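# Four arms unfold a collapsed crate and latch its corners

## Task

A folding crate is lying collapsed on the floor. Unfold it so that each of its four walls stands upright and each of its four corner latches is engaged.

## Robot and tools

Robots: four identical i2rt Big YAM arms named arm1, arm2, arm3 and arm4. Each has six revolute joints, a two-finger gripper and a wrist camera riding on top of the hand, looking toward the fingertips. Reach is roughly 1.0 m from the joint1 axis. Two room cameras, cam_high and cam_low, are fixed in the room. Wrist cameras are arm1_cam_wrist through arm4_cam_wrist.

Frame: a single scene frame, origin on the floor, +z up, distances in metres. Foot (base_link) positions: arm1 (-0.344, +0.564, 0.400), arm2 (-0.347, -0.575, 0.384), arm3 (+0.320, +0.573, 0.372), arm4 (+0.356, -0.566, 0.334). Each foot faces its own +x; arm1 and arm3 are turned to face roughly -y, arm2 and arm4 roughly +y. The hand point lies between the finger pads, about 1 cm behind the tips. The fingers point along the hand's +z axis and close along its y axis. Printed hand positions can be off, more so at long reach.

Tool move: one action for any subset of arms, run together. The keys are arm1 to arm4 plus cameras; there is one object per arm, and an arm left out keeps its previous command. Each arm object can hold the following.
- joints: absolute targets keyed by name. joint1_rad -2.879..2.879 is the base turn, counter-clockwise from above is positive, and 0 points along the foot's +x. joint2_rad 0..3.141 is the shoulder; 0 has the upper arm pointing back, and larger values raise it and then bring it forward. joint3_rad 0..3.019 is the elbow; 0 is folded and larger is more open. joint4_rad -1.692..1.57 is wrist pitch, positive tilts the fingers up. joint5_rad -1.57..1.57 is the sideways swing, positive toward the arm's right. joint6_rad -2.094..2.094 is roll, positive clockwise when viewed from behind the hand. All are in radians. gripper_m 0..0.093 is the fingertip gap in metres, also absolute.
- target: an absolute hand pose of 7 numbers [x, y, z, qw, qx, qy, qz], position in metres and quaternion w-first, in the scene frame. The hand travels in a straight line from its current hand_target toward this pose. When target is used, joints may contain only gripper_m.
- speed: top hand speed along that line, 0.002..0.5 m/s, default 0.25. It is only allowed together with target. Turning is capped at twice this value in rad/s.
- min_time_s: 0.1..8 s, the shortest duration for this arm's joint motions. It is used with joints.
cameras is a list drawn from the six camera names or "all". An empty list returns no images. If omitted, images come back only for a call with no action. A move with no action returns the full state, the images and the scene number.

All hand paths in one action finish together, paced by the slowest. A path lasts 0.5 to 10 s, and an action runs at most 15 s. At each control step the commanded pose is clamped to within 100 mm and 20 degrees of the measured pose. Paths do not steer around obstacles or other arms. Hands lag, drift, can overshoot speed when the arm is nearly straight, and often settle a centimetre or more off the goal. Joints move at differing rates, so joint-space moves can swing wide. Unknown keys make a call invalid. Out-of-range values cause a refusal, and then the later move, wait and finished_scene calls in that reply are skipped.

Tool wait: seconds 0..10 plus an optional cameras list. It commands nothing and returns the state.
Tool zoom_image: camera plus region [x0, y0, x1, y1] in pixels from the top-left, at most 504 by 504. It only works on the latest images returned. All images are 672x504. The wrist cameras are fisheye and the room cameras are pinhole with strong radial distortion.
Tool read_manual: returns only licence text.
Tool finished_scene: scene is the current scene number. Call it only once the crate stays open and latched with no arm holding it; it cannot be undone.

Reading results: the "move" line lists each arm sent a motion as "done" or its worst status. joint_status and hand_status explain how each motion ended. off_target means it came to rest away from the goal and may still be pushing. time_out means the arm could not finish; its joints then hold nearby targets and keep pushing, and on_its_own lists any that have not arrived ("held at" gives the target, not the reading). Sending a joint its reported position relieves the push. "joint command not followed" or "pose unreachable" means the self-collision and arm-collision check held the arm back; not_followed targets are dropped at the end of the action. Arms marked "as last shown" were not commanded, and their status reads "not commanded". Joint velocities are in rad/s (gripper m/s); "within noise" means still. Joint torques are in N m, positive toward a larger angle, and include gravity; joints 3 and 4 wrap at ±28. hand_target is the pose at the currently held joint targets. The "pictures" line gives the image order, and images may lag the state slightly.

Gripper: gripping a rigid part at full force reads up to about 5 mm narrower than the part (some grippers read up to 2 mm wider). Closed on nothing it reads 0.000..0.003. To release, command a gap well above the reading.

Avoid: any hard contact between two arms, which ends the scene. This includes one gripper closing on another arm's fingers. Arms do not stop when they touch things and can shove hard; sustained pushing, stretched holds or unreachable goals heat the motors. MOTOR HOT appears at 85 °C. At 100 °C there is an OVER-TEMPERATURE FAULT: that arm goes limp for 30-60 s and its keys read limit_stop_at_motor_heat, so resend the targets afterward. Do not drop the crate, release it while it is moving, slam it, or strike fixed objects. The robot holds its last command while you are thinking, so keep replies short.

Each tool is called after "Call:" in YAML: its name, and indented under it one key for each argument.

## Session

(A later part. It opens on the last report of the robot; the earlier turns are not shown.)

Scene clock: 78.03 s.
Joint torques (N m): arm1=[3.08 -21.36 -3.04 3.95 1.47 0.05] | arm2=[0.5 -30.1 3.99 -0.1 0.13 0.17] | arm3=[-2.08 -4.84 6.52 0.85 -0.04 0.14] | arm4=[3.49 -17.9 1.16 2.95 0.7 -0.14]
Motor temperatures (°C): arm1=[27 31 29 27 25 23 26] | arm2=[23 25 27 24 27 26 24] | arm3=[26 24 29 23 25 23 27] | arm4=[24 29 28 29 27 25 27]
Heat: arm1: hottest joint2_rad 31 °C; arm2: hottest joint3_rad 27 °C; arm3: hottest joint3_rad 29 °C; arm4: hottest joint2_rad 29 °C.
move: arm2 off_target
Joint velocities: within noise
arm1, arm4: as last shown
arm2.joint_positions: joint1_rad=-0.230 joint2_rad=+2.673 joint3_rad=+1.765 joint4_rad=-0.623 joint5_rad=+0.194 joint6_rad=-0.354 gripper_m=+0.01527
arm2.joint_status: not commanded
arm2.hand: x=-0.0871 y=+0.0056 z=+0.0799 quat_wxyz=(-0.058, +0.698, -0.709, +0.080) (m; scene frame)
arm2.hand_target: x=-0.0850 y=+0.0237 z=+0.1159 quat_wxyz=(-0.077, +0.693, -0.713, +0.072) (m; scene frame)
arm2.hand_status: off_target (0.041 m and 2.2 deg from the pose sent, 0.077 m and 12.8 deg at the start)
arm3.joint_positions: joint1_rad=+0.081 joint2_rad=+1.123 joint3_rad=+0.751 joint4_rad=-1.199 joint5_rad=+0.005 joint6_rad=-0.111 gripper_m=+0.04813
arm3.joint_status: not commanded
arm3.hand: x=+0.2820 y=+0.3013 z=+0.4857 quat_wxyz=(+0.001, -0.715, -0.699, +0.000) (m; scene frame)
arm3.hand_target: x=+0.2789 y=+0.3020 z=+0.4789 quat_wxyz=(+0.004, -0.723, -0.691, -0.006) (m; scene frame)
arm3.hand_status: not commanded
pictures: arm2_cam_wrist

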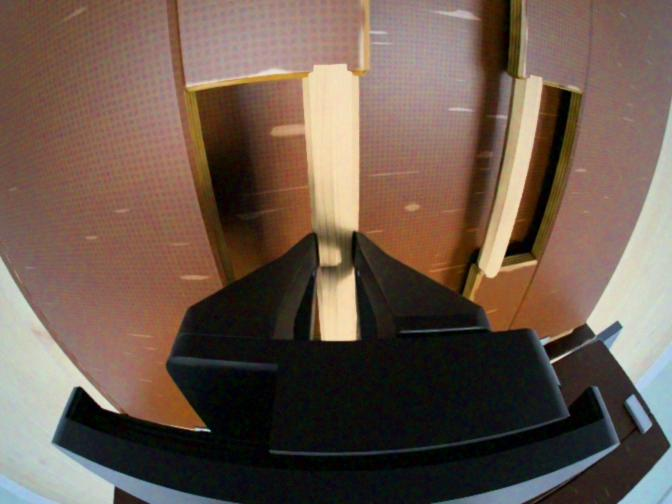

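Call:
move:
  arm2: {"target": [-0.095, 0.020, 0.160, 0.1, -0.695, 0.708, -0.1], "speed": 0.15}

Call:
move:
  arm2: {"target": [-0.123, 0.021, 0.200, 0.1228, -0.6904, 0.7024, -0.1228], "speed": 0.15}
  cameras: ["arm2_cam_wrist"]

Call:
move:
  arm2: {"target": [-0.171, 0.022, 0.250, 0.1711, -0.68, 0.692, -0.1711], "speed": 0.15}

Call:
move:
  arm2: {"target": [-0.228, 0.023, 0.276, 0.2, -0.672, 0.684, -0.2], "speed": 0.15}
  cameras: ["arm2_cam_wrist"]

Scene clock: 81.27 s.
Joint torques (N m): arm1=[2.61 -21.54 -2.81 3.81 1.45 0.03] | arm2=[0.5 -30.39 3.95 -0.54 0.38 0.16] | arm3=[-2.08 -4.84 6.41 0.88 0.01 0.14] | arm4=[3.08 -17.9 1.31 2.88 0.53 -0.14]
Motor temperatures (°C): arm1=[27 31 29 27 25 23 26] | arm2=[23 26 27 24 27 26 25] | arm3=[26 24 29 23 25 23 27] | arm4=[24 29 28 29 27 25 27]
Heat: arm1: hottest joint2_rad 31 °C; arm2: hottest joint3_rad 27 °C; arm3: hottest joint3_rad 29 °C; arm4: hottest joint2_rad 29 °C.
move: arm2 off_target
Joint velocities: within noise
arm1.joint_positions: joint1_rad=+0.933 joint2_rad=+2.637 joint3_rad=+0.861 joint4_rad=+1.526 joint5_rad=+1.152 joint6_rad=-1.359 gripper_m=+0.01693
arm1.joint_status: not commanded
arm1.hand: x=-0.0117 y=+0.2238 z=+0.2441 quat_wxyz=(+0.024, -0.009, -0.740, +0.672) (m; scene frame)
arm1.hand_target: x=-0.0069 y=+0.2371 z=+0.2619 quat_wxyz=(+0.012, -0.013, -0.732, +0.681) (m; scene frame)
arm1.hand_status: not commanded
arm2.joint_positions: joint1_rad=-0.198 joint2_rad=+2.584 joint3_rad=+1.685 joint4_rad=-0.616 joint5_rad=+0.257 joint6_rad=-0.337 gripper_m=+0.01459
arm2.joint_status: not commanded
arm2.hand: x=-0.0974 y=+0.0059 z=+0.1170 quat_wxyz=(-0.081, +0.699, -0.703, +0.103) (m; scene frame)
arm2.hand_target: x=-0.0956 y=+0.0211 z=+0.1579 quat_wxyz=(-0.099, +0.694, -0.707, +0.097) (m; scene frame)
arm2.hand_status: off_target (0.045 m and 2.3 deg from the pose sent, 0.082 m and 5.3 deg at the start)
arm3: as last shown
arm4.joint_positions: joint1_rad=+0.898 joint2_rad=+2.398 joint3_rad=+0.885 joint4_rad=+1.216 joint5_rad=+1.134 joint6_rad=-1.302 gripper_m=+0.01667
arm4.joint_status: not commanded
arm4.hand: x=-0.0287 y=-0.1962 z=+0.2465 quat_wxyz=(-0.662, +0.749, -0.017, +0.015) (m; scene frame)
arm4.hand_target: x=-0.0334 y=-0.2030 z=+0.2579 quat_wxyz=(-0.669, +0.743, -0.014, +0.012) (m; scene frame)
arm4.hand_status: not commanded
pictures: none

Scene clock: 82.37 s.
Joint torques (N m): arm1=[2.43 -20.95 -2.95 3.99 1.42 0.02] | arm2=[0.85 -29.98 4.31 -0.85 0.27 0.2] | arm3=[-1.85 -4.89 6.45 0.88 0 0.15] | arm4=[2.96 -17.85 1.5 2.8 0.49 -0.14]
Motor temperatures (°C): arm1=[27 31 29 27 25 23 26] | arm2=[23 26 27 24 27 26 25] | arm3=[26 24 29 23 25 23 27] | arm4=[24 29 28 29 27 25 27]
Heat: arm1: hottest joint2_rad 31 °C; arm2: hottest joint3_rad 27 °C; arm3: hottest joint3_rad 29 °C; arm4: hottest joint2_rad 29 °C.
move: arm2 off_target
Joint velocities: within noise
arm1, arm3: as last shown
arm2.joint_positions: joint1_rad=-0.146 joint2_rad=+2.495 joint3_rad=+1.611 joint4_rad=-0.627 joint5_rad=+0.335 joint6_rad=-0.286 gripper_m=+0.01411
arm2.joint_status: not commanded
arm2.hand: x=-0.1179 y=+0.0061 z=+0.1559 quat_wxyz=(-0.107, +0.695, -0.699, +0.132) (m; scene frame)
arm2.hand_target: x=-0.1202 y=+0.0201 z=+0.1973 quat_wxyz=(-0.122, +0.689, -0.704, +0.123) (m; scene frame)
arm2.hand_status: off_target (0.047 m and 2.2 deg from the pose sent, 0.088 m and 5.4 deg at the start)
arm4.joint_positions: joint1_rad=+0.901 joint2_rad=+2.398 joint3_rad=+0.883 joint4_rad=+1.218 joint5_rad=+1.134 joint6_rad=-1.302 gripper_m=+0.01667
arm4.joint_status: not commanded
arm4.hand: x=-0.0293 y=-0.1977 z=+0.2465 quat_wxyz=(-0.662, +0.749, -0.016, +0.014) (m; scene frame)
arm4.hand_target: x=-0.0341 y=-0.2030 z=+0.2579 quat_wxyz=(-0.669, +0.743, -0.013, +0.011) (m; scene frame)
arm4.hand_status: not commanded
pictures: arm2_cam_wrist

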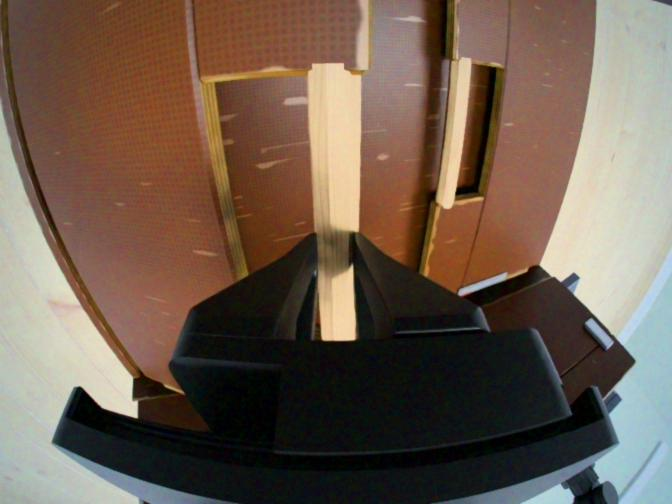

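Scene clock: 83.77 s.
Joint torques (N m): arm1=[2.49 -21.42 -3.07 3.93 1.47 -0.02] | arm2=[-0.73 -25.52 5.53 0.03 0.49 0.16] | arm3=[-1.67 -5.19 6.38 0.84 0.01 0.14] | arm4=[2.84 -17.9 1.48 2.78 0.43 -0.14]
Motor temperatures (°C): arm1=[27 31 29 27 25 23 26] | arm2=[23 26 27 24 27 26 25] | arm3=[26 24 29 23 25 23 27] | arm4=[24 29 28 29 27 25 27]
Heat: arm1: hottest joint2_rad 31 °C; arm2: hottest joint3_rad 27 °C; arm3: hottest joint3_rad 29 °C; arm4: hottest joint2_rad 29 °C.
move: arm2 off_target
Joint velocities: within noise
arm1, arm3: as last shown
arm2.joint_positions: joint1_rad=-0.019 joint2_rad=+2.346 joint3_rad=+1.532 joint4_rad=-0.711 joint5_rad=+0.479 joint6_rad=-0.167 gripper_m=+0.01195
arm2.joint_status: not commanded
arm2.hand: x=-0.1730 y=+0.0131 z=+0.2319 quat_wxyz=(-0.157, +0.687, -0.686, +0.180) (m; scene frame)
arm2.hand_target: x=-0.1690 y=+0.0201 z=+0.2496 quat_wxyz=(-0.168, +0.680, -0.692, +0.174) (m; scene frame)
arm2.hand_status: off_target (0.020 m and 2.1 deg from the pose sent, 0.109 m and 8.8 deg at the start)
arm4.joint_positions: joint1_rad=+0.902 joint2_rad=+2.398 joint3_rad=+0.883 joint4_rad=+1.218 joint5_rad=+1.137 joint6_rad=-1.302 gripper_m=+0.01667
arm4.joint_status: not commanded
arm4.hand: x=-0.0293 y=-0.1983 z=+0.2466 quat_wxyz=(-0.662, +0.749, -0.016, +0.015) (m; scene frame)
arm4.hand_target: x=-0.0340 y=-0.2031 z=+0.2580 quat_wxyz=(-0.669, +0.743, -0.014, +0.012) (m; scene frame)
arm4.hand_status: not commanded
pictures: none

Scene clock: 85.37 s.
Joint torques (N m): arm1=[2.55 -21.83 -3.08 3.9 1.44 0.07] | arm2=[-0.73 -25.93 5.9 -0.03 0.56 0.13] | arm3=[-1.79 -4.89 6.32 0.85 -0.03 0.15] | arm4=[2.84 -17.9 1.48 2.78 0.42 -0.13]
Motor temperatures (°C): arm1=[27 31 29 27 25 23 26] | arm2=[23 26 27 24 27 26 25] | arm3=[26 24 29 23 25 23 27] | arm4=[24 29 28 29 27 25 27]
Heat: arm1: hottest joint2_rad 31 °C; arm2: hottest joint3_rad 27 °C; arm3: hottest joint3_rad 29 °C; arm4: hottest joint2_rad 29 °C.
move: arm2 off_target
Joint velocities: within noise
arm1, arm3, arm4: as last shown
arm2.joint_positions: joint1_rad=+0.101 joint2_rad=+2.318 joint3_rad=+1.515 joint4_rad=-0.788 joint5_rad=+0.571 joint6_rad=-0.038 gripper_m=+0.01195
arm2.joint_status: not commanded
arm2.hand: x=-0.2313 y=+0.0109 z=+0.2511 quat_wxyz=(-0.185, +0.681, -0.675, +0.213) (m; scene frame)
arm2.hand_target: x=-0.2255 y=+0.0229 z=+0.2761 quat_wxyz=(-0.200, +0.671, -0.685, +0.202) (m; scene frame)
arm2.hand_status: off_target (0.028 m and 2.7 deg from the pose sent, 0.071 m and 5.7 deg at the start)
pictures: arm2_cam_wrist

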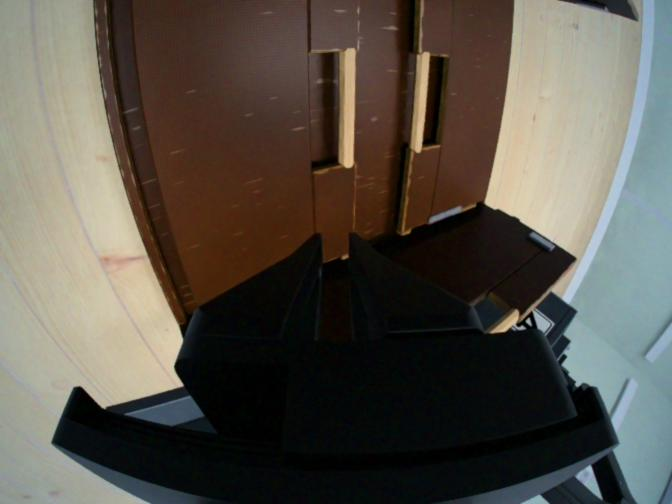

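Call:
move:
  arm2: {"target": [-0.0695, 0.020, 0.130, 0, -0.6947, 0.7193, 0], "speed": 0.25, "joints": {"gripper_m": 0.05}}

Call:
move:
  arm2: {"target": [-0.0695, 0.020, 0.036, 0, -0.6947, 0.7193, 0], "speed": 0.12}
  cameras: ["arm2_cam_wrist"]

Call:
move:
  arm2: {"joints": {"gripper_m": 0.010}}

Scene clock: 93.93 s.
Joint torques (N m): arm1=[3.14 -21.07 -2.97 3.86 1.45 0.03] | arm2=[0.73 -24.29 7.6 -0.09 -0.13 -0.11] | arm3=[-2.02 -5.07 6.32 0.75 -0.03 0.11] | arm4=[2.84 -17.9 1.5 2.8 0.42 -0.13]
Motor temperatures (°C): arm1=[27 32 29 27 25 23 26] | arm2=[23 28 27 24 27 26 24] | arm3=[26 24 29 23 25 23 27] | arm4=[24 30 28 29 27 25 27]
Heat: arm1: hottest joint2_rad 32 °C; arm2: hottest joint2_rad 28 °C; arm3: hottest joint3_rad 29 °C; arm4: hottest joint2_rad 30 °C.
move: arm2 off_target
Joint velocities: within noise
arm1, arm3, arm4: as last shown
arm2.joint_positions: joint1_rad=-0.295 joint2_rad=+2.602 joint3_rad=+1.792 joint4_rad=-0.775 joint5_rad=+0.002 joint6_rad=-0.383 gripper_m=+0.04987
arm2.joint_status: all done
arm2.hand: x=-0.0777 y=+0.0075 z=+0.1267 quat_wxyz=(+0.006, +0.690, -0.724, +0.004) (m; scene frame)
arm2.hand_target: x=-0.0767 y=+0.0207 z=+0.1297 quat_wxyz=(-0.001, +0.695, -0.719, +0.000) (m; scene frame)
arm2.hand_status: off_target (0.015 m and 1.1 deg from the pose sent, 0.202 m and 32.9 deg at the start)
pictures: none

Scene clock: 95.60 s.
Joint torques (N m): arm1=[3.14 -21.66 -3.18 3.99 1.43 0.03] | arm2=[-0.44 -25.05 7.08 0.55 -0.14 -0.13] | arm3=[-1.96 -4.84 6.3 0.88 0 0.13] | arm4=[2.84 -17.85 1.48 2.8 0.42 -0.14]
Motor temperatures (°C): arm1=[27 32 29 27 25 23 26] | arm2=[23 28 27 24 27 26 24] | arm3=[26 24 29 23 25 23 27] | arm4=[24 30 28 29 27 25 28]
Heat: arm1: hottest joint2_rad 32 °C; arm2: hottest joint2_rad 28 °C; arm3: hottest joint3_rad 29 °C; arm4: hottest joint2_rad 30 °C.
move: arm2 off_target
Joint velocities: within noise
arm1, arm3, arm4: as last shown
arm2.joint_positions: joint1_rad=-0.296 joint2_rad=+2.812 joint3_rad=+1.937 joint4_rad=-0.732 joint5_rad=+0.002 joint6_rad=-0.392 gripper_m=+0.04987
arm2.joint_status: not commanded
arm2.hand: x=-0.0784 y=+0.0034 z=+0.0320 quat_wxyz=(+0.017, +0.693, -0.721, +0.008) (m; scene frame)
arm2.hand_target: x=-0.0694 y=+0.0180 z=+0.0362 quat_wxyz=(+0.001, +0.694, -0.720, +0.000) (m; scene frame)
arm2.hand_status: off_target (0.019 m and 2.1 deg from the pose sent, 0.092 m and 1.1 deg at the start)
pictures: arm2_cam_wrist

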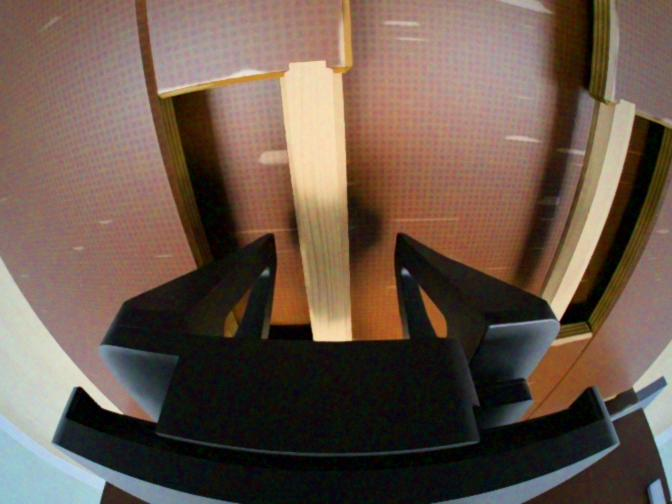

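Scene clock: 96.37 s.
Joint torques (N m): arm1=[2.96 -20.78 -3.12 3.73 1.48 0.03] | arm2=[-0.62 -25.11 7.09 0.58 0.11 0.05] | arm3=[-2.02 -4.89 6.38 0.66 0.01 0.13] | arm4=[2.84 -17.9 1.5 2.78 0.42 -0.13]
Motor temperatures (°C): arm1=[27 32 29 27 25 23 26] | arm2=[23 28 27 24 27 26 24] | arm3=[26 24 29 23 25 23 27] | arm4=[24 30 28 29 27 25 28]
Heat: arm1: hottest joint2_rad 32 °C; arm2: hottest joint2_rad 28 °C; arm3: hottest joint3_rad 29 °C; arm4: hottest joint2_rad 30 °C.
move: arm2 off_target
Joint velocities: within noise
arm1, arm3, arm4: as last shown
arm2.joint_positions: joint1_rad=-0.293 joint2_rad=+2.812 joint3_rad=+1.937 joint4_rad=-0.734 joint5_rad=-0.012 joint6_rad=-0.417 gripper_m=+0.01713
arm2.joint_status: gripper_m off_target (ended at +0.01716, target +0.01000)
arm2.hand: x=-0.0825 y=+0.0049 z=+0.0320 quat_wxyz=(+0.020, +0.702, -0.712, +0.002) (m; scene frame)
arm2.hand_target: x=-0.0713 y=+0.0187 z=+0.0362 quat_wxyz=(+0.002, +0.698, -0.716, -0.003) (m; scene frame)
arm2.hand_status: not commanded
pictures: none

Call:
move:
  arm2: {"target": [-0.083, 0.019, 0.120, 0.0923, -0.6887, 0.7131, -0.0923], "speed": 0.15}

Call:
move:
  arm2: {"target": [-0.106, 0.020, 0.180, 0.153, -0.6782, 0.7023, -0.153], "speed": 0.15}

Call:
move:
  arm2: {"target": [-0.148, 0.021, 0.236, 0.2126, -0.6625, 0.686, -0.2126], "speed": 0.15}
  cameras: ["arm2_cam_wrist"]

Scene clock: 101.13 s.
Joint torques (N m): arm1=[2.2 -21.3 -3.04 3.84 1.47 0.07] | arm2=[0.21 -29.39 4.16 0.12 0.71 0.26] | arm3=[-2.26 -4.89 6.31 0.83 0 0.14] | arm4=[2.84 -17.9 1.48 2.8 0.42 -0.14]
Motor temperatures (°C): arm1=[27 32 29 27 25 23 26] | arm2=[23 28 26 24 27 26 25] | arm3=[26 24 29 23 25 23 27] | arm4=[24 30 27 29 27 25 28]
Heat: arm1: hottest joint2_rad 32 °C; arm2: hottest joint2_rad 28 °C; arm3: hottest joint3_rad 29 °C; arm4: hottest joint2_rad 30 °C.
move: arm2 off_target
Joint velocities: within noise
arm1, arm4: as last shown
arm2.joint_positions: joint1_rad=-0.218 joint2_rad=+2.657 joint3_rad=+1.740 joint4_rad=-0.602 joint5_rad=+0.234 joint6_rad=-0.351 gripper_m=+0.01713
arm2.joint_status: not commanded
arm2.hand: x=-0.0884 y=+0.0049 z=+0.0850 quat_wxyz=(-0.073, +0.699, -0.705, +0.095) (m; scene frame)
arm2.hand_target: x=-0.0819 y=+0.0220 z=+0.1188 quat_wxyz=(-0.096, +0.688, -0.713, +0.091) (m; scene frame)
arm2.hand_status: off_target (0.038 m and 2.7 deg from the pose sent, 0.089 m and 16.6 deg at the start)
arm3.joint_positions: joint1_rad=+0.081 joint2_rad=+1.123 joint3_rad=+0.751 joint4_rad=-1.199 joint5_rad=+0.005 joint6_rad=-0.111 gripper_m=+0.04813
arm3.joint_status: not commanded
arm3.hand: x=+0.2820 y=+0.3013 z=+0.4857 quat_wxyz=(+0.001, -0.715, -0.699, +0.000) (m; scene frame)
arm3.hand_target: x=+0.2789 y=+0.3020 z=+0.4789 quat_wxyz=(+0.004, -0.723, -0.691, -0.006) (m; scene frame)
arm3.hand_status: not commanded
pictures: none

Scene clock: 102.30 s.
Joint torques (N m): arm1=[3.08 -21.19 -3.03 3.96 1.46 0.06] | arm2=[0.15 -30.27 3.82 -0.31 0.34 0.22] | arm3=[-2.37 -5.42 6.3 0.81 0.01 0.14] | arm4=[2.84 -17.85 1.48 2.8 0.42 -0.13]
Motor temperatures (°C): arm1=[27 32 29 27 25 23 26] | arm2=[23 28 26 24 27 26 25] | arm3=[26 24 29 23 25 23 27] | arm4=[24 30 27 29 27 25 28]
Heat: arm1: hottest joint2_rad 32 °C; arm2: hottest joint2_rad 28 °C; arm3: hottest joint3_rad 29 °C; arm4: hottest joint2_rad 30 °C.
move: arm2 off_target
Joint velocities: within noise
arm1.joint_positions: joint1_rad=+0.933 joint2_rad=+2.637 joint3_rad=+0.861 joint4_rad=+1.526 joint5_rad=+1.152 joint6_rad=-1.359 gripper_m=+0.01693
arm1.joint_status: not commanded
arm1.hand: x=-0.0117 y=+0.2238 z=+0.2441 quat_wxyz=(+0.024, -0.009, -0.740, +0.672) (m; scene frame)
arm1.hand_target: x=-0.0069 y=+0.2371 z=+0.2619 quat_wxyz=(+0.012, -0.013, -0.732, +0.681) (m; scene frame)
arm1.hand_status: not commanded
arm2.joint_positions: joint1_rad=-0.140 joint2_rad=+2.545 joint3_rad=+1.628 joint4_rad=-0.581 joint5_rad=+0.419 joint6_rad=-0.283 gripper_m=+0.01713
arm2.joint_status: not commanded
arm2.hand: x=-0.1081 y=+0.0046 z=+0.1359 quat_wxyz=(-0.132, +0.688, -0.694, +0.165) (m; scene frame)
arm2.hand_target: x=-0.1053 y=+0.0200 z=+0.1774 quat_wxyz=(-0.152, +0.678, -0.702, +0.154) (m; scene frame)
arm2.hand_status: off_target (0.047 m and 3.1 deg from the pose sent, 0.098 m and 11.6 deg at the start)
arm3, arm4: as last shown
pictures: none

Scene clock: 103.57 s.
Joint torques (N m): arm1=[2.73 -21.07 -2.92 3.9 1.47 0.05] | arm2=[0.73 -30.33 4.36 -0.91 0.65 0.32] | arm3=[-1.61 -4.6 6.34 0.84 0.02 0.13] | arm4=[2.84 -17.85 1.48 2.78 0.42 -0.13]
Motor temperatures (°C): arm1=[27 32 29 27 25 23 26] | arm2=[23 28 26 24 27 26 25] | arm3=[26 24 29 23 25 23 27] | arm4=[24 30 27 29 27 25 28]
Heat: arm1: hottest joint2_rad 32 °C; arm2: hottest joint2_rad 28 °C; arm3: hottest joint3_rad 29 °C; arm4: hottest joint2_rad 30 °C.
move: arm2 off_target
Joint velocities: within noise
arm1, arm3, arm4: as last shown
arm2.joint_positions: joint1_rad=-0.037 joint2_rad=+2.452 joint3_rad=+1.547 joint4_rad=-0.607 joint5_rad=+0.597 joint6_rad=-0.186 gripper_m=+0.01713
arm2.joint_status: not commanded
arm2.hand: x=-0.1451 y=+0.0050 z=+0.1857 quat_wxyz=(-0.191, +0.674, -0.677, +0.226) (m; scene frame)
arm2.hand_target: x=-0.1473 y=+0.0210 z=+0.2331 quat_wxyz=(-0.212, +0.663, -0.686, +0.213) (m; scene frame)
arm2.hand_status: off_target (0.053 m and 3.3 deg from the pose sent, 0.109 m and 11.1 deg at the start)
arm4.hand_target: x=-0.0340 y=-0.2031 z=+0.2579 quat_wxyz=(-0.669, +0.743, -0.014, +0.012) (m; scene frame)
pictures: arm2_cam_wrist

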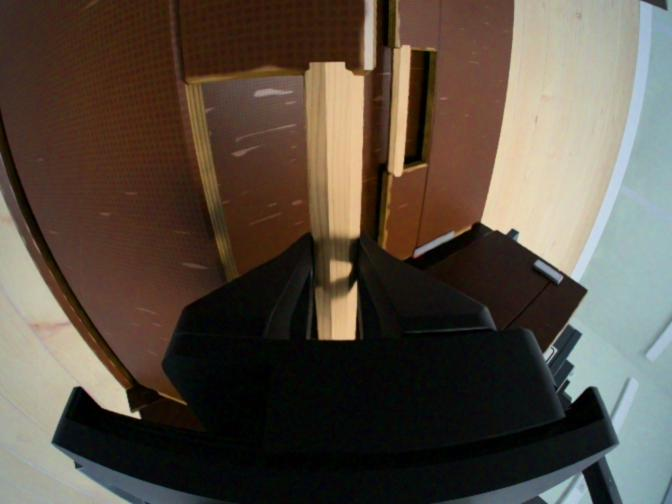

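Call:
move:
  arm2: {"target": [-0.200, 0.021, 0.268, 0.2418, -0.6528, 0.6759, -0.2418], "speed": 0.15}
  arm3: {"target": [0.14, 0.12, 0.30, 0, 0.7193, 0.6947, 0], "speed": 0.3, "joints": {"gripper_m": 0.05}}

Call:
move:
  arm2: {"target": [-0.260, 0.022, 0.280, 0.2418, -0.6528, 0.6759, -0.2418], "speed": 0.12}
  arm3: {"target": [0.026, 0.005, 0.138, 0, 0.7193, 0.6947, 0], "speed": 0.25}
  cameras: ["arm2_cam_wrist", "arm3_cam_wrist"]

Scene clock: 107.60 s.
Joint torques (N m): arm1=[2.49 -20.84 -2.97 4 1.42 0.03] | arm2=[0.91 -29.74 4.56 -1.03 0.66 0.44] | arm3=[-1.79 -12.57 7.45 0.57 -0.03 -0.05] | arm4=[2.78 -17.9 1.54 2.78 0.39 -0.13]
Motor temperatures (°C): arm1=[27 32 29 27 25 23 26] | arm2=[23 28 26 24 27 26 25] | arm3=[26 24 29 23 25 23 27] | arm4=[24 30 27 29 27 25 28]
Heat: arm1: hottest joint2_rad 32 °C; arm2: hottest joint2_rad 28 °C; arm3: hottest joint3_rad 29 °C; arm4: hottest joint2_rad 30 °C.
move: arm2 off_target; arm3 off_target
Joint velocities: within noise
arm1: as last shown
arm2.joint_positions: joint1_rad=+0.055 joint2_rad=+2.401 joint3_rad=+1.529 joint4_rad=-0.702 joint5_rad=+0.691 joint6_rad=-0.073 gripper_m=+0.01675
arm2.joint_status: not commanded
arm2.hand: x=-0.1875 y=+0.0059 z=+0.2195 quat_wxyz=(-0.219, +0.663, -0.668, +0.258) (m; scene frame)
arm2.hand_target: x=-0.1928 y=+0.0201 z=+0.2655 quat_wxyz=(-0.241, +0.649, -0.679, +0.242) (m; scene frame)
arm2.hand_status: off_target (0.052 m and 3.5 deg from the pose sent, 0.100 m and 6.5 deg at the start)
arm3.joint_positions: joint1_rad=-0.153 joint2_rad=+1.924 joint3_rad=+1.090 joint4_rad=-0.753 joint5_rad=+0.003 joint6_rad=-0.327 gripper_m=+0.04987
arm3.joint_status: all done
arm3.hand: x=+0.1505 y=+0.1363 z=+0.3023 quat_wxyz=(+0.004, -0.722, -0.692, -0.008) (m; scene frame)
arm3.hand_target: x=+0.1406 y=+0.1226 z=+0.2996 quat_wxyz=(-0.001, -0.722, -0.692, -0.001) (m; scene frame)
arm3.hand_status: off_target (0.019 m and 1.1 deg from the pose sent, 0.296 m and 0.7 deg at the start)
arm4.joint_positions: joint1_rad=+0.902 joint2_rad=+2.398 joint3_rad=+0.882 joint4_rad=+1.218 joint5_rad=+1.137 joint6_rad=-1.302 gripper_m=+0.01667
arm4.joint_status: not commanded
arm4.hand: x=-0.0287 y=-0.1986 z=+0.2464 quat_wxyz=(-0.662, +0.749, -0.015, +0.016) (m; scene frame)
arm4.hand_target: x=-0.0336 y=-0.2031 z=+0.2578 quat_wxyz=(-0.668, +0.744, -0.013, +0.012) (m; scene frame)
arm4.hand_status: not commanded
pictures: none

Scene clock: 109.53 s.
Joint torques (N m): arm1=[2.08 -21.54 -2.91 3.84 1.46 0.02] | arm2=[2.78 -28.16 5.78 -1.4 -0.23 0.47] | arm3=[-1.44 -17.55 7.72 -0.14 -0.04 -0.02] | arm4=[2.78 -17.85 1.52 2.77 0.39 -0.14]
Motor temperatures (°C): arm1=[27 32 28 27 26 23 26] | arm2=[23 28 26 24 27 26 25] | arm3=[26 24 29 23 25 23 27] | arm4=[24 30 27 29 27 25 28]
Heat: arm1: hottest joint2_rad 32 °C; arm2: hottest joint2_rad 28 °C; arm3: hottest joint3_rad 29 °C; arm4: hottest joint2_rad 30 °C.
move: arm2 off_target; arm3 off_target
Joint velocities: within noise
arm1, arm4: as last shown
arm2.joint_positions: joint1_rad=+0.145 joint2_rad=+2.372 joint3_rad=+1.533 joint4_rad=-0.812 joint5_rad=+0.720 joint6_rad=+0.054 gripper_m=+0.01672
arm2.joint_status: not commanded
arm2.hand: x=-0.2367 y=+0.0059 z=+0.2413 quat_wxyz=(-0.231, +0.656, -0.666, +0.268) (m; scene frame)
arm2.hand_target: x=-0.2578 y=+0.0220 z=+0.2790 quat_wxyz=(-0.245, +0.652, -0.675, +0.244) (m; scene frame)
arm2.hand_status: off_target (0.048 m and 3.5 deg from the pose sent, 0.096 m and 3.5 deg at the start)
arm3.joint_positions: joint1_rad=-0.253 joint2_rad=+2.507 joint3_rad=+1.700 joint4_rad=-0.757 joint5_rad=+0.003 joint6_rad=-0.435 gripper_m=+0.04987
arm3.joint_status: not commanded
arm3.hand: x=+0.0342 y=+0.0092 z=+0.1471 quat_wxyz=(-0.001, -0.719, -0.695, +0.003) (m; scene frame)
arm3.hand_target: x=+0.0265 y=+0.0070 z=+0.1366 quat_wxyz=(-0.001, -0.719, -0.695, +0.000) (m; scene frame)
arm3.hand_status: off_target (0.013 m and 0.3 deg from the pose sent, 0.244 m and 1.1 deg at the start)
arm4.hand_target: x=-0.0335 y=-0.2030 z=+0.2577 quat_wxyz=(-0.668, +0.744, -0.013, +0.012) (m; scene frame)
pictures: arm2_cam_wrist, arm3_cam_wrist

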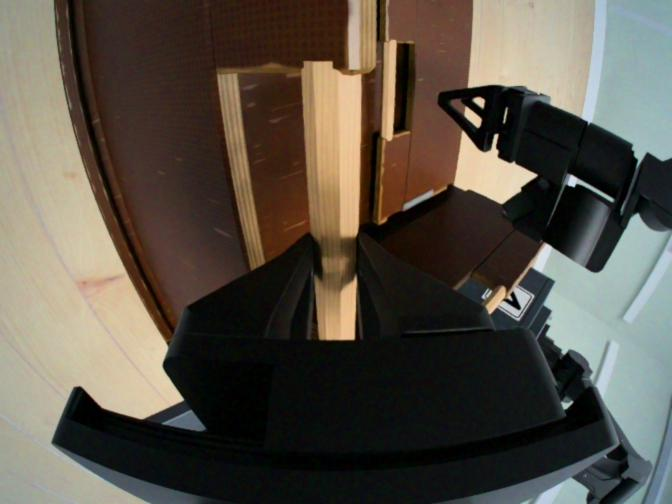

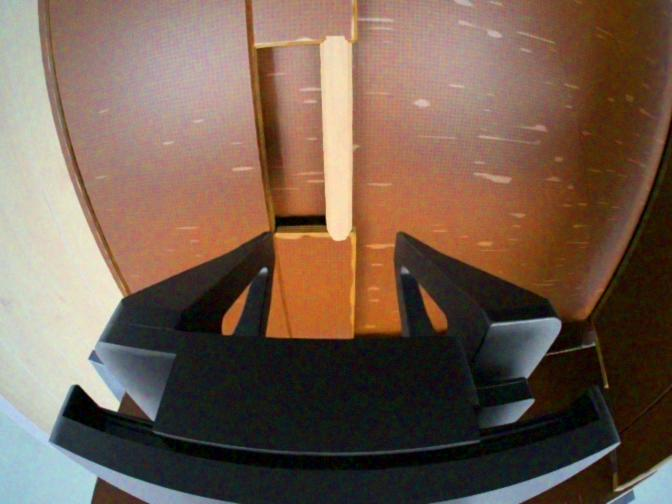

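Call:
move:
  arm2: {"target": [-0.310, 0.022, 0.282, 0.2418, -0.6528, 0.6759, -0.2418], "speed": 0.1}
  arm3: {"target": [0.0245, -0.001, 0.027, 0, 0.7193, 0.6947, 0], "speed": 0.12}
  cameras: ["arm3_cam_wrist", "arm2_cam_wrist"]

Call:
move:
  arm3: {"joints": {"gripper_m": 0.010}}
  arm2: {"target": [-0.338, 0.022, 0.280, 0.2418, -0.6528, 0.6759, -0.2418], "speed": 0.08}
  cameras: ["arm2_cam_wrist"]

Scene clock: 115.13 s.
Joint torques (N m): arm1=[2.78 -21.54 -2.93 3.92 1.49 0.02] | arm2=[5.19 -27.28 6.32 -1.58 -0.76 0.6] | arm3=[-0.97 -18.14 7.21 0.5 0.07 -0.01] | arm4=[2.78 -17.85 1.52 2.77 0.39 -0.14]
Motor temperatures (°C): arm1=[27 32 28 27 26 23 26] | arm2=[23 29 26 24 27 26 25] | arm3=[26 25 30 23 25 23 27] | arm4=[24 30 27 29 27 25 28]
Heat: arm1: hottest joint2_rad 32 °C; arm2: hottest joint2_rad 29 °C; arm3: hottest joint3_rad 30 °C; arm4: hottest joint2_rad 30 °C.
move: arm2 off_target; arm3 off_target
Joint velocities: within noise
arm1: as last shown
arm2.joint_positions: joint1_rad=+0.201 joint2_rad=+2.371 joint3_rad=+1.559 joint4_rad=-0.897 joint5_rad=+0.719 joint6_rad=+0.146 gripper_m=+0.01672
arm2.joint_status: not commanded
arm2.hand: x=-0.2689 y=+0.0069 z=+0.2500 quat_wxyz=(-0.233, +0.650, -0.670, +0.271) (m; scene frame)
arm2.hand_target: x=-0.3086 y=+0.0219 z=+0.2811 quat_wxyz=(-0.243, +0.654, -0.675, +0.241) (m; scene frame)
arm2.hand_status: off_target (0.054 m and 3.5 deg from the pose sent, 0.085 m and 3.5 deg at the start)
arm3.joint_positions: joint1_rad=-0.253 joint2_rad=+2.751 joint3_rad=+1.872 joint4_rad=-0.698 joint5_rad=+0.003 joint6_rad=-0.435 gripper_m=+0.04987
arm3.joint_status: not commanded
arm3.hand: x=+0.0313 y=+0.0028 z=+0.0404 quat_wxyz=(+0.001, -0.719, -0.695, -0.003) (m; scene frame)
arm3.hand_target: x=+0.0251 y=+0.0003 z=+0.0280 quat_wxyz=(+0.000, -0.719, -0.695, +0.000) (m; scene frame)
arm3.hand_status: off_target (0.015 m and 0.4 deg from the pose sent, 0.121 m and 0.3 deg at the start)
arm4.joint_positions: joint1_rad=+0.904 joint2_rad=+2.398 joint3_rad=+0.882 joint4_rad=+1.218 joint5_rad=+1.137 joint6_rad=-1.302 gripper_m=+0.01667
arm4.joint_status: not commanded
arm4.hand: x=-0.0293 y=-0.1992 z=+0.2464 quat_wxyz=(-0.662, +0.749, -0.015, +0.015) (m; scene frame)
arm4.hand_target: x=-0.0340 y=-0.2035 z=+0.2577 quat_wxyz=(-0.668, +0.744, -0.013, +0.012) (m; scene frame)
arm4.hand_status: not commanded
pictures: arm2_cam_wrist, arm3_cam_wrist

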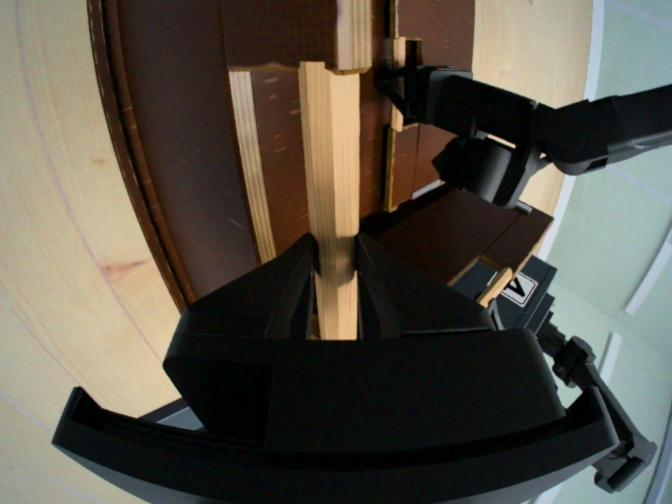

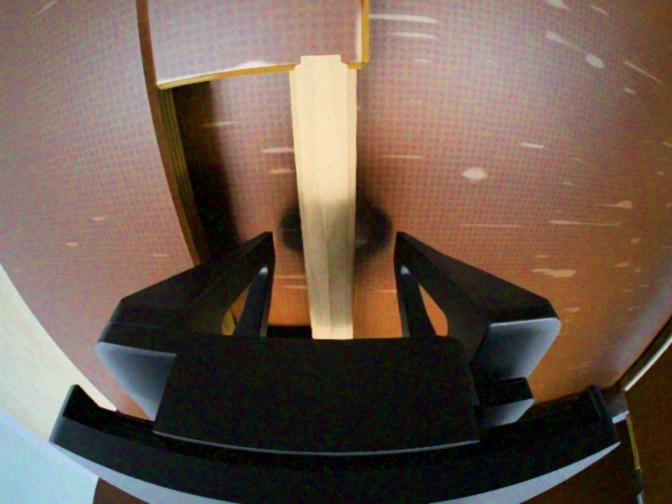

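Scene clock: 116.23 s.
Joint torques (N m): arm1=[3.02 -21.13 -2.91 4.03 1.24 0.03] | arm2=[4.54 -25.76 7.08 -1.58 -0.49 0.51] | arm3=[-1.08 -18.55 7.06 0.5 0.17 0.11] | arm4=[2.73 -17.9 1.52 2.77 0.41 -0.14]
Motor temperatures (°C): arm1=[27 32 28 27 26 23 26] | arm2=[23 29 26 24 27 26 25] | arm3=[26 25 30 23 25 23 27] | arm4=[24 30 27 29 27 25 28]
Heat: arm1: hottest joint2_rad 32 °C; arm2: hottest joint2_rad 29 °C; arm3: hottest joint3_rad 30 °C; arm4: hottest joint2_rad 30 °C.
move: arm2 off_target; arm3 off_target
Joint velocities: within noise
arm1.joint_positions: joint1_rad=+0.932 joint2_rad=+2.637 joint3_rad=+0.861 joint4_rad=+1.526 joint5_rad=+1.159 joint6_rad=-1.359 gripper_m=+0.01693
arm1.joint_status: not commanded
arm1.hand: x=-0.0132 y=+0.2234 z=+0.2444 quat_wxyz=(+0.026, -0.011, -0.739, +0.673) (m; scene frame)
arm1.hand_target: x=-0.0073 y=+0.2365 z=+0.2621 quat_wxyz=(+0.012, -0.014, -0.732, +0.681) (m; scene frame)
arm1.hand_status: not commanded
arm2.joint_positions: joint1_rad=+0.254 joint2_rad=+2.372 joint3_rad=+1.576 joint4_rad=-0.950 joint5_rad=+0.705 joint6_rad=+0.212 gripper_m=+0.01672
arm2.joint_status: not commanded
arm2.hand: x=-0.3016 y=+0.0065 z=+0.2533 quat_wxyz=(-0.232, +0.651, -0.671, +0.267) (m; scene frame)
arm2.hand_target: x=-0.3369 y=+0.0211 z=+0.2788 quat_wxyz=(-0.242, +0.654, -0.675, +0.241) (m; scene frame)
arm2.hand_status: off_target (0.048 m and 3.1 deg from the pose sent, 0.077 m and 3.5 deg at the start)
arm3.joint_positions: joint1_rad=-0.253 joint2_rad=+2.751 joint3_rad=+1.872 joint4_rad=-0.698 joint5_rad=-0.003 joint6_rad=-0.453 gripper_m=+0.01684
arm3.joint_status: gripper_m off_target (ended at +0.01687, target +0.01000)
arm3.hand: x=+0.0323 y=+0.0023 z=+0.0404 quat_wxyz=(-0.001, -0.713, -0.702, -0.004) (m; scene frame)
arm3.hand_target: x=+0.0258 y=-0.0001 z=+0.0280 quat_wxyz=(-0.002, -0.716, -0.698, +0.000) (m; scene frame)
arm3.hand_status: not commanded
arm4: as last shown
arm4.hand_target: x=-0.0338 y=-0.2034 z=+0.2577 quat_wxyz=(-0.668, +0.744, -0.013, +0.012) (m; scene frame)
pictures: arm2_cam_wrist

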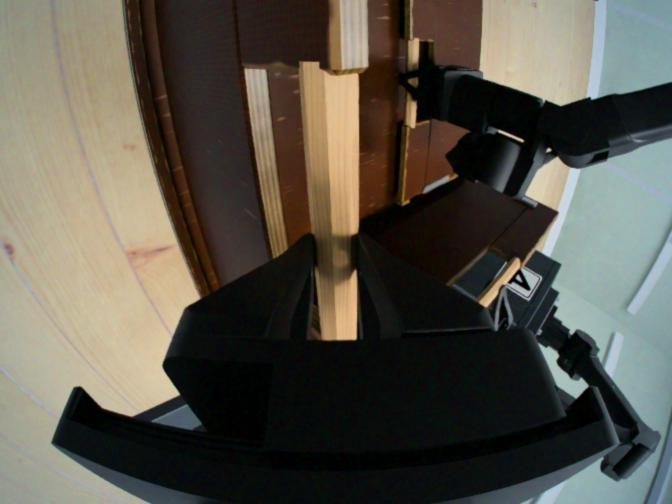

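Call:
move:
  arm3: {"target": [0.038, 0.000, 0.114, -0.0739, 0.7153, 0.6909, -0.0739], "speed": 0.15}
  arm2: {"target": [-0.316, 0.018, 0.272, 0.2418, -0.6528, 0.6759, -0.2418], "speed": 0.08}

Call:
move:
  arm3: {"target": [0.064, -0.001, 0.172, -0.1228, 0.7084, 0.6841, -0.1228], "speed": 0.15}

Call:
move:
  arm3: {"target": [0.100, -0.003, 0.222, -0.165, 0.698, 0.675, -0.165], "speed": 0.15}
  cameras: ["arm3_cam_wrist"]

Call:
move:
  arm3: {"target": [0.150, -0.004, 0.256, -0.2, 0.6897, 0.6661, -0.2], "speed": 0.15}

Call:
move:
  arm3: {"target": [0.200, -0.006, 0.277, -0.22, 0.684, 0.66, -0.22], "speed": 0.12}
  cameras: ["arm3_cam_wrist"]

Scene clock: 121.20 s.
Joint torques (N m): arm1=[2.9 -21.71 -2.97 3.88 1.2 0.07] | arm2=[1.61 -26.05 5.08 0.31 -0.22 0.14] | arm3=[-0.03 -22.89 3.19 0.03 0.23 0.18] | arm4=[2.73 -17.85 1.54 2.76 0.41 -0.14]
Motor temperatures (°C): arm1=[27 32 28 27 26 23 26] | arm2=[23 29 26 24 27 26 25] | arm3=[26 25 30 23 25 23 27] | arm4=[24 30 27 29 27 25 28]
Heat: arm1: hottest joint2_rad 32 °C; arm2: hottest joint2_rad 29 °C; arm3: hottest joint3_rad 30 °C; arm4: hottest joint2_rad 30 °C.
move: arm2 off_target; arm3 off_target
Joint velocities: within noise
arm1, arm4: as last shown
arm2.joint_positions: joint1_rad=+0.253 joint2_rad=+2.372 joint3_rad=+1.575 joint4_rad=-0.947 joint5_rad=+0.703 joint6_rad=+0.206 gripper_m=+0.01672
arm2.joint_status: not commanded
arm2.hand: x=-0.3009 y=+0.0063 z=+0.2526 quat_wxyz=(-0.231, +0.653, -0.670, +0.267) (m; scene frame)
arm2.hand_target: x=-0.3158 y=+0.0177 z=+0.2718 quat_wxyz=(-0.241, +0.653, -0.676, +0.242) (m; scene frame)
arm2.hand_status: off_target (0.027 m and 3.2 deg from the pose sent, 0.026 m and 3.1 deg at the start)
arm3.joint_positions: joint1_rad=-0.192 joint2_rad=+2.607 joint3_rad=+1.702 joint4_rad=-0.592 joint5_rad=+0.193 joint6_rad=-0.393 gripper_m=+0.01684
arm3.joint_status: not commanded
arm3.hand: x=+0.0380 y=+0.0026 z=+0.0912 quat_wxyz=(+0.075, -0.711, -0.696, +0.069) (m; scene frame)
arm3.hand_target: x=+0.0422 y=-0.0052 z=+0.1133 quat_wxyz=(+0.071, -0.712, -0.694, +0.078) (m; scene frame)
arm3.hand_status: off_target (0.023 m and 0.9 deg from the pose sent, 0.074 m and 12.5 deg at the start)
pictures: none

Scene clock: 122.30 s.
Joint torques (N m): arm1=[2.32 -21.6 -3.06 4 1.22 0.05] | arm2=[1.67 -26.17 5.07 0.29 -0.22 0.14] | arm3=[0.03 -23.65 3.17 -0.44 0.28 0.32] | arm4=[2.73 -17.9 1.52 2.77 0.41 -0.14]
Motor temperatures (°C): arm1=[27 32 28 27 26 23 26] | arm2=[23 29 26 24 27 26 25] | arm3=[26 25 30 23 25 23 27] | arm4=[24 30 27 29 27 25 28]
Heat: arm1: hottest joint2_rad 32 °C; arm2: hottest joint2_rad 29 °C; arm3: hottest joint3_rad 30 °C; arm4: hottest joint2_rad 30 °C.
move: arm3 off_target
Joint velocities: within noise
arm1, arm2, arm4: as last shown
arm3.joint_positions: joint1_rad=-0.123 joint2_rad=+2.481 joint3_rad=+1.582 joint4_rad=-0.572 joint5_rad=+0.339 joint6_rad=-0.330 gripper_m=+0.01684
arm3.joint_status: not commanded
arm3.hand: x=+0.0589 y=+0.0041 z=+0.1441 quat_wxyz=(+0.129, -0.705, -0.688, +0.117) (m; scene frame)
arm3.hand_target: x=+0.0631 y=-0.0007 z=+0.1702 quat_wxyz=(+0.125, -0.708, -0.684, +0.123) (m; scene frame)
arm3.hand_status: off_target (0.029 m and 1.1 deg from the pose sent, 0.085 m and 8.4 deg at the start)
pictures: none

Scene clock: 123.40 s.
Joint torques (N m): arm1=[2.61 -20.89 -3.08 3.92 1.22 0.03] | arm2=[1.61 -26.17 5.07 0.28 -0.21 0.14] | arm3=[0.73 -22.95 3.95 -0.61 0.44 0.25] | arm4=[2.73 -17.85 1.52 2.77 0.41 -0.14]
Motor temperatures (°C): arm1=[27 32 28 27 26 23 26] | arm2=[23 29 26 24 27 26 25] | arm3=[26 26 30 23 25 23 27] | arm4=[24 30 27 29 27 25 28]
Heat: arm1: hottest joint2_rad 32 °C; arm2: hottest joint2_rad 29 °C; arm3: hottest joint3_rad 30 °C; arm4: hottest joint2_rad 30 °C.
move: arm3 off_target
Joint velocities: within noise
arm1, arm2, arm4: as last shown
arm3.joint_positions: joint1_rad=-0.038 joint2_rad=+2.375 joint3_rad=+1.500 joint4_rad=-0.599 joint5_rad=+0.456 joint6_rad=-0.248 gripper_m=+0.01649
arm3.joint_status: not commanded
arm3.hand: x=+0.0936 y=+0.0040 z=+0.1924 quat_wxyz=(+0.169, -0.698, -0.678, +0.154) (m; scene frame)
arm3.hand_target: x=+0.0993 y=-0.0037 z=+0.2209 quat_wxyz=(+0.163, -0.700, -0.676, +0.164) (m; scene frame)
arm3.hand_status: off_target (0.031 m and 1.4 deg from the pose sent, 0.088 m and 7.1 deg at the start)
pictures: arm3_cam_wrist

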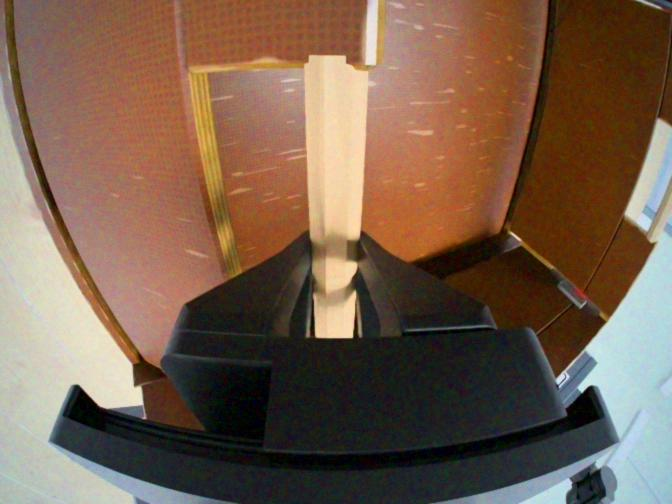

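Scene clock: 124.47 s.
Joint torques (N m): arm1=[2.96 -21.25 -2.97 3.77 1.24 0.05] | arm2=[1.67 -26.17 5.07 0.28 -0.22 0.15] | arm3=[0.79 -22.77 4.08 -1.16 0.29 0.31] | arm4=[2.73 -17.9 1.54 2.78 0.41 -0.14]
Motor temperatures (°C): arm1=[27 32 28 27 26 23 26] | arm2=[23 29 26 24 27 26 25] | arm3=[26 26 30 23 25 23 27] | arm4=[24 30 27 29 27 25 28]
Heat: arm1: hottest joint2_rad 32 °C; arm2: hottest joint2_rad 29 °C; arm3: hottest joint3_rad 30 °C; arm4: hottest joint2_rad 30 °C.
move: arm3 off_target
Joint velocities: within noise
arm1, arm2, arm4: as last shown
arm3.joint_positions: joint1_rad=+0.060 joint2_rad=+2.322 joint3_rad=+1.460 joint4_rad=-0.653 joint5_rad=+0.585 joint6_rad=-0.137 gripper_m=+0.01637
arm3.joint_status: not commanded
arm3.hand: x=+0.1339 y=+0.0049 z=+0.2233 quat_wxyz=(+0.214, -0.689, -0.665, +0.192) (m; scene frame)
arm3.hand_target: x=+0.1429 y=-0.0016 z=+0.2541 quat_wxyz=(+0.205, -0.692, -0.663, +0.200) (m; scene frame)
arm3.hand_status: off_target (0.038 m and 1.9 deg from the pose sent, 0.085 m and 6.6 deg at the start)
pictures: none

Scene clock: 125.67 s.
Joint torques (N m): arm1=[3.25 -21.36 -2.89 3.86 1.22 0.02] | arm2=[1.67 -26.11 5.07 0.28 -0.22 0.14] | arm3=[2.08 -22.36 4.78 -1.07 -0.05 0.29] | arm4=[2.78 -17.85 1.54 2.77 0.41 -0.14]
Motor temperatures (°C): arm1=[27 32 28 27 26 23 26] | arm2=[23 29 26 24 27 26 25] | arm3=[26 26 30 23 25 23 27] | arm4=[24 30 27 29 27 25 28]
Heat: arm1: hottest joint2_rad 32 °C; arm2: hottest joint2_rad 29 °C; arm3: hottest joint3_rad 30 °C; arm4: hottest joint2_rad 30 °C.
move: arm3 off_target
Joint velocities: within noise
arm1, arm2, arm4: as last shown
arm3.joint_positions: joint1_rad=+0.150 joint2_rad=+2.294 joint3_rad=+1.460 joint4_rad=-0.750 joint5_rad=+0.654 joint6_rad=-0.017 gripper_m=+0.01637
arm3.joint_status: not commanded
arm3.hand: x=+0.1771 y=+0.0046 z=+0.2454 quat_wxyz=(+0.240, -0.684, -0.655, +0.212) (m; scene frame)
arm3.hand_target: x=+0.1982 y=-0.0068 z=+0.2764 quat_wxyz=(+0.220, -0.684, -0.660, +0.221) (m; scene frame)
arm3.hand_status: off_target (0.040 m and 2.5 deg from the pose sent, 0.086 m and 3.4 deg at the start)
pictures: arm3_cam_wrist

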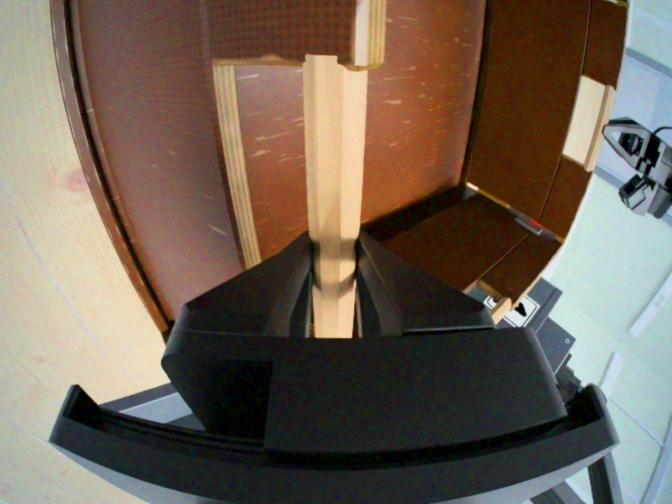

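Call:
move:
  arm3: {"target": [0.250, -0.007, 0.283, -0.22, 0.684, 0.66, -0.22], "speed": 0.1}

Call:
move:
  arm3: {"target": [0.288, -0.008, 0.281, -0.22, 0.684, 0.66, -0.22], "speed": 0.08}
  cameras: ["cam_high", "cam_low", "arm3_cam_wrist", "arm2_cam_wrist"]

Scene clock: 128.07 s.
Joint torques (N m): arm1=[2.73 -21.36 -2.86 3.9 1.2 0.05] | arm2=[1.61 -26.17 5.07 0.29 -0.22 0.14] | arm3=[3.49 -21.3 6.27 -1.94 -0.44 0.46] | arm4=[2.67 -17.9 1.54 2.77 0.41 -0.14]
Motor temperatures (°C): arm1=[27 32 28 27 25 23 26] | arm2=[23 29 26 24 27 26 25] | arm3=[26 26 30 23 25 23 27] | arm4=[24 30 27 29 27 25 28]
Heat: arm1: hottest joint2_rad 32 °C; arm2: hottest joint2_rad 29 °C; arm3: hottest joint3_rad 30 °C; arm4: hottest joint2_rad 30 °C.
move: arm3 off_target
Joint velocities: within noise
arm1, arm2, arm4: as last shown
arm3.joint_positions: joint1_rad=+0.218 joint2_rad=+2.279 joint3_rad=+1.461 joint4_rad=-0.811 joint5_rad=+0.660 joint6_rad=+0.072 gripper_m=+0.01637
arm3.joint_status: not commanded
arm3.hand: x=+0.2149 y=+0.0045 z=+0.2555 quat_wxyz=(+0.239, -0.685, -0.652, +0.218) (m; scene frame)
arm3.hand_target: x=+0.2489 y=-0.0075 z=+0.2818 quat_wxyz=(+0.219, -0.684, -0.660, +0.221) (m; scene frame)
arm3.hand_status: off_target (0.046 m and 2.4 deg from the pose sent, 0.083 m and 2.5 deg at the start)
arm4.hand_target: x=-0.0337 y=-0.2033 z=+0.2577 quat_wxyz=(-0.668, +0.744, -0.013, +0.012) (m; scene frame)
pictures: none

Scene clock: 129.20 s.
Joint torques (N m): arm1=[2.49 -21.3 -2.91 3.88 1.22 0.06] | arm2=[1.61 -26.23 5.08 0.29 -0.24 0.15] | arm3=[3.14 -20.31 6.99 -1.92 -0.5 0.41] | arm4=[2.67 -17.9 1.52 2.77 0.4 -0.14]
Motor temperatures (°C): arm1=[27 32 28 27 25 23 26] | arm2=[23 29 26 24 27 26 25] | arm3=[26 26 30 23 25 23 27] | arm4=[24 30 27 29 27 25 28]
Heat: arm1: hottest joint2_rad 32 °C; arm2: hottest joint2_rad 29 °C; arm3: hottest joint3_rad 30 °C; arm4: hottest joint2_rad 30 °C.
move: arm3 off_target
Joint velocities: arm1=[within noise] | arm2=[within noise] | arm3=[-0.044 -0.005 -0.002 -0.007 0.037 -0.007 -0.001] | arm4=[within noise]
arm1.joint_positions: joint1_rad=+0.933 joint2_rad=+2.637 joint3_rad=+0.861 joint4_rad=+1.526 joint5_rad=+1.159 joint6_rad=-1.359 gripper_m=+0.01693
arm1.joint_status: not commanded
arm1.hand: x=-0.0127 y=+0.2239 z=+0.2443 quat_wxyz=(+0.026, -0.011, -0.739, +0.673) (m; scene frame)
arm1.hand_target: x=-0.0068 y=+0.2370 z=+0.2621 quat_wxyz=(+0.012, -0.014, -0.732, +0.681) (m; scene frame)
arm1.hand_status: not commanded
arm2.joint_positions: joint1_rad=+0.253 joint2_rad=+2.372 joint3_rad=+1.575 joint4_rad=-0.946 joint5_rad=+0.703 joint6_rad=+0.205 gripper_m=+0.01672
arm2.joint_status: not commanded
arm2.hand: x=-0.3009 y=+0.0066 z=+0.2526 quat_wxyz=(-0.231, +0.653, -0.670, +0.266) (m; scene frame)
arm2.hand_target: x=-0.3160 y=+0.0180 z=+0.2717 quat_wxyz=(-0.241, +0.653, -0.676, +0.242) (m; scene frame)
arm2.hand_status: not commanded
arm3.joint_positions: joint1_rad=+0.292 joint2_rad=+2.279 joint3_rad=+1.477 joint4_rad=-0.876 joint5_rad=+0.657 joint6_rad=+0.156 gripper_m=+0.01637
arm3.joint_status: not commanded
arm3.hand: x=+0.2570 y=+0.0044 z=+0.2602 quat_wxyz=(+0.239, -0.683, -0.654, +0.220) (m; scene frame)
arm3.hand_target: x=+0.2875 y=-0.0075 z=+0.2803 quat_wxyz=(+0.220, -0.683, -0.661, +0.220) (m; scene frame)
arm3.hand_status: off_target (0.039 m and 2.2 deg from the pose sent, 0.078 m and 2.4 deg at the start)
arm4.joint_positions: joint1_rad=+0.904 joint2_rad=+2.398 joint3_rad=+0.882 joint4_rad=+1.218 joint5_rad=+1.137 joint6_rad=-1.302 gripper_m=+0.01667
arm4.joint_status: not commanded
arm4.hand: x=-0.0293 y=-0.1992 z=+0.2464 quat_wxyz=(-0.662, +0.749, -0.015, +0.015) (m; scene frame)
arm4.hand_target: x=-0.0336 y=-0.2032 z=+0.2577 quat_wxyz=(-0.668, +0.744, -0.013, +0.012) (m; scene frame)
arm4.hand_status: not commanded
pictures: arm2_cam_wrist, arm3_cam_wrist, cam_high, cam_low

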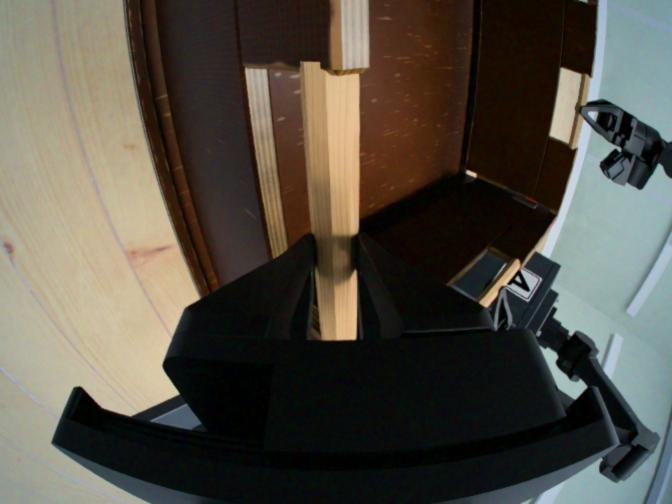

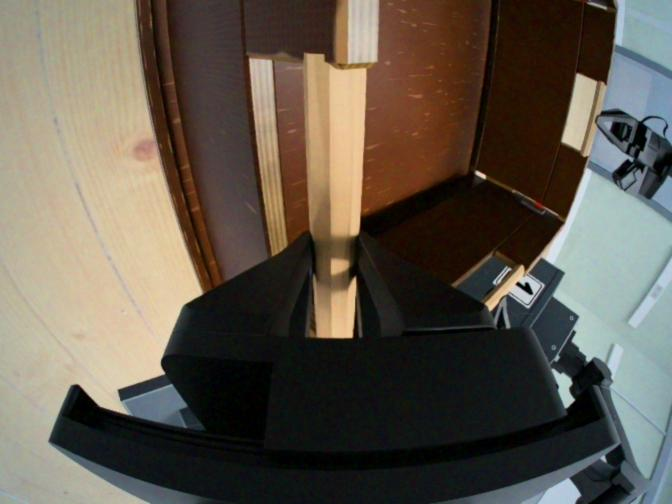

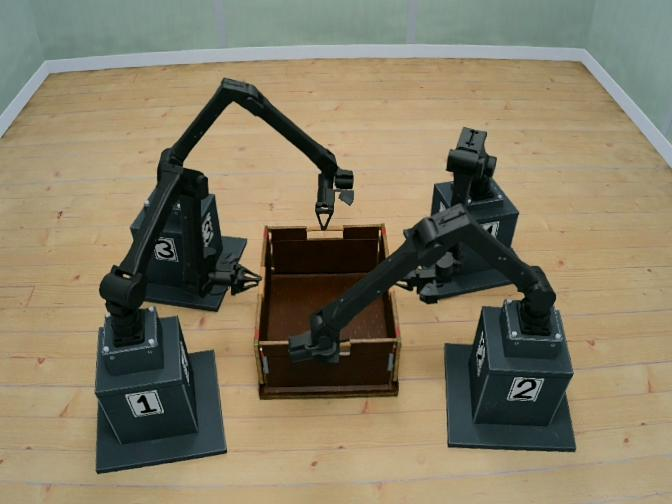

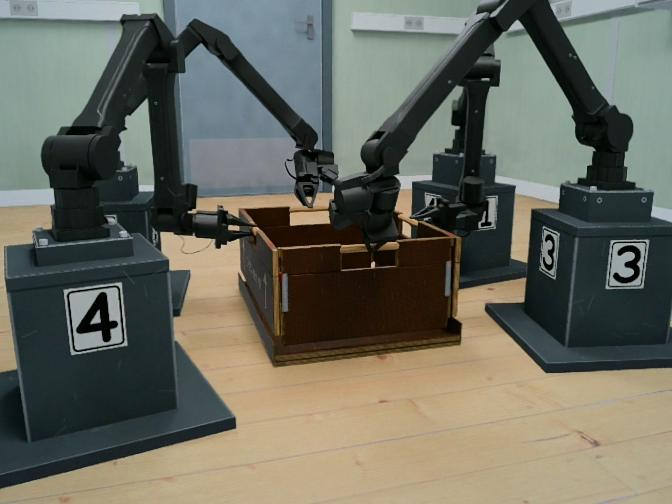

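Call:
zoom_image:
  camera: "cam_low"
  region: [230, 190, 480, 370]

Call:
zoom_image:
  camera: "cam_high"
  region: [245, 210, 415, 410]

Scaled by 2.016 from the camera's 672x504 image, which has a finer 960x720 frame.

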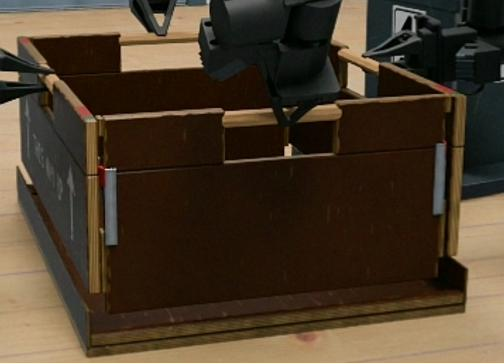

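Scaled by 2.520 from the camera's 672x504 image, which has a finer 960x720 frame.

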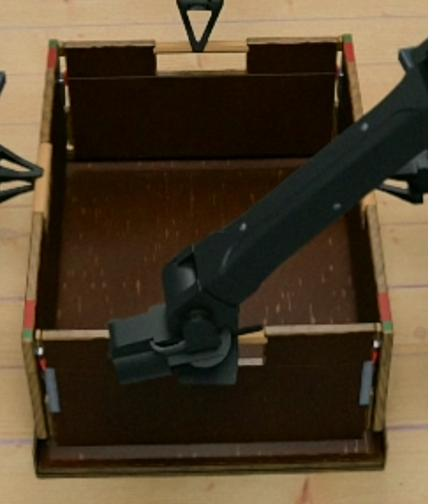

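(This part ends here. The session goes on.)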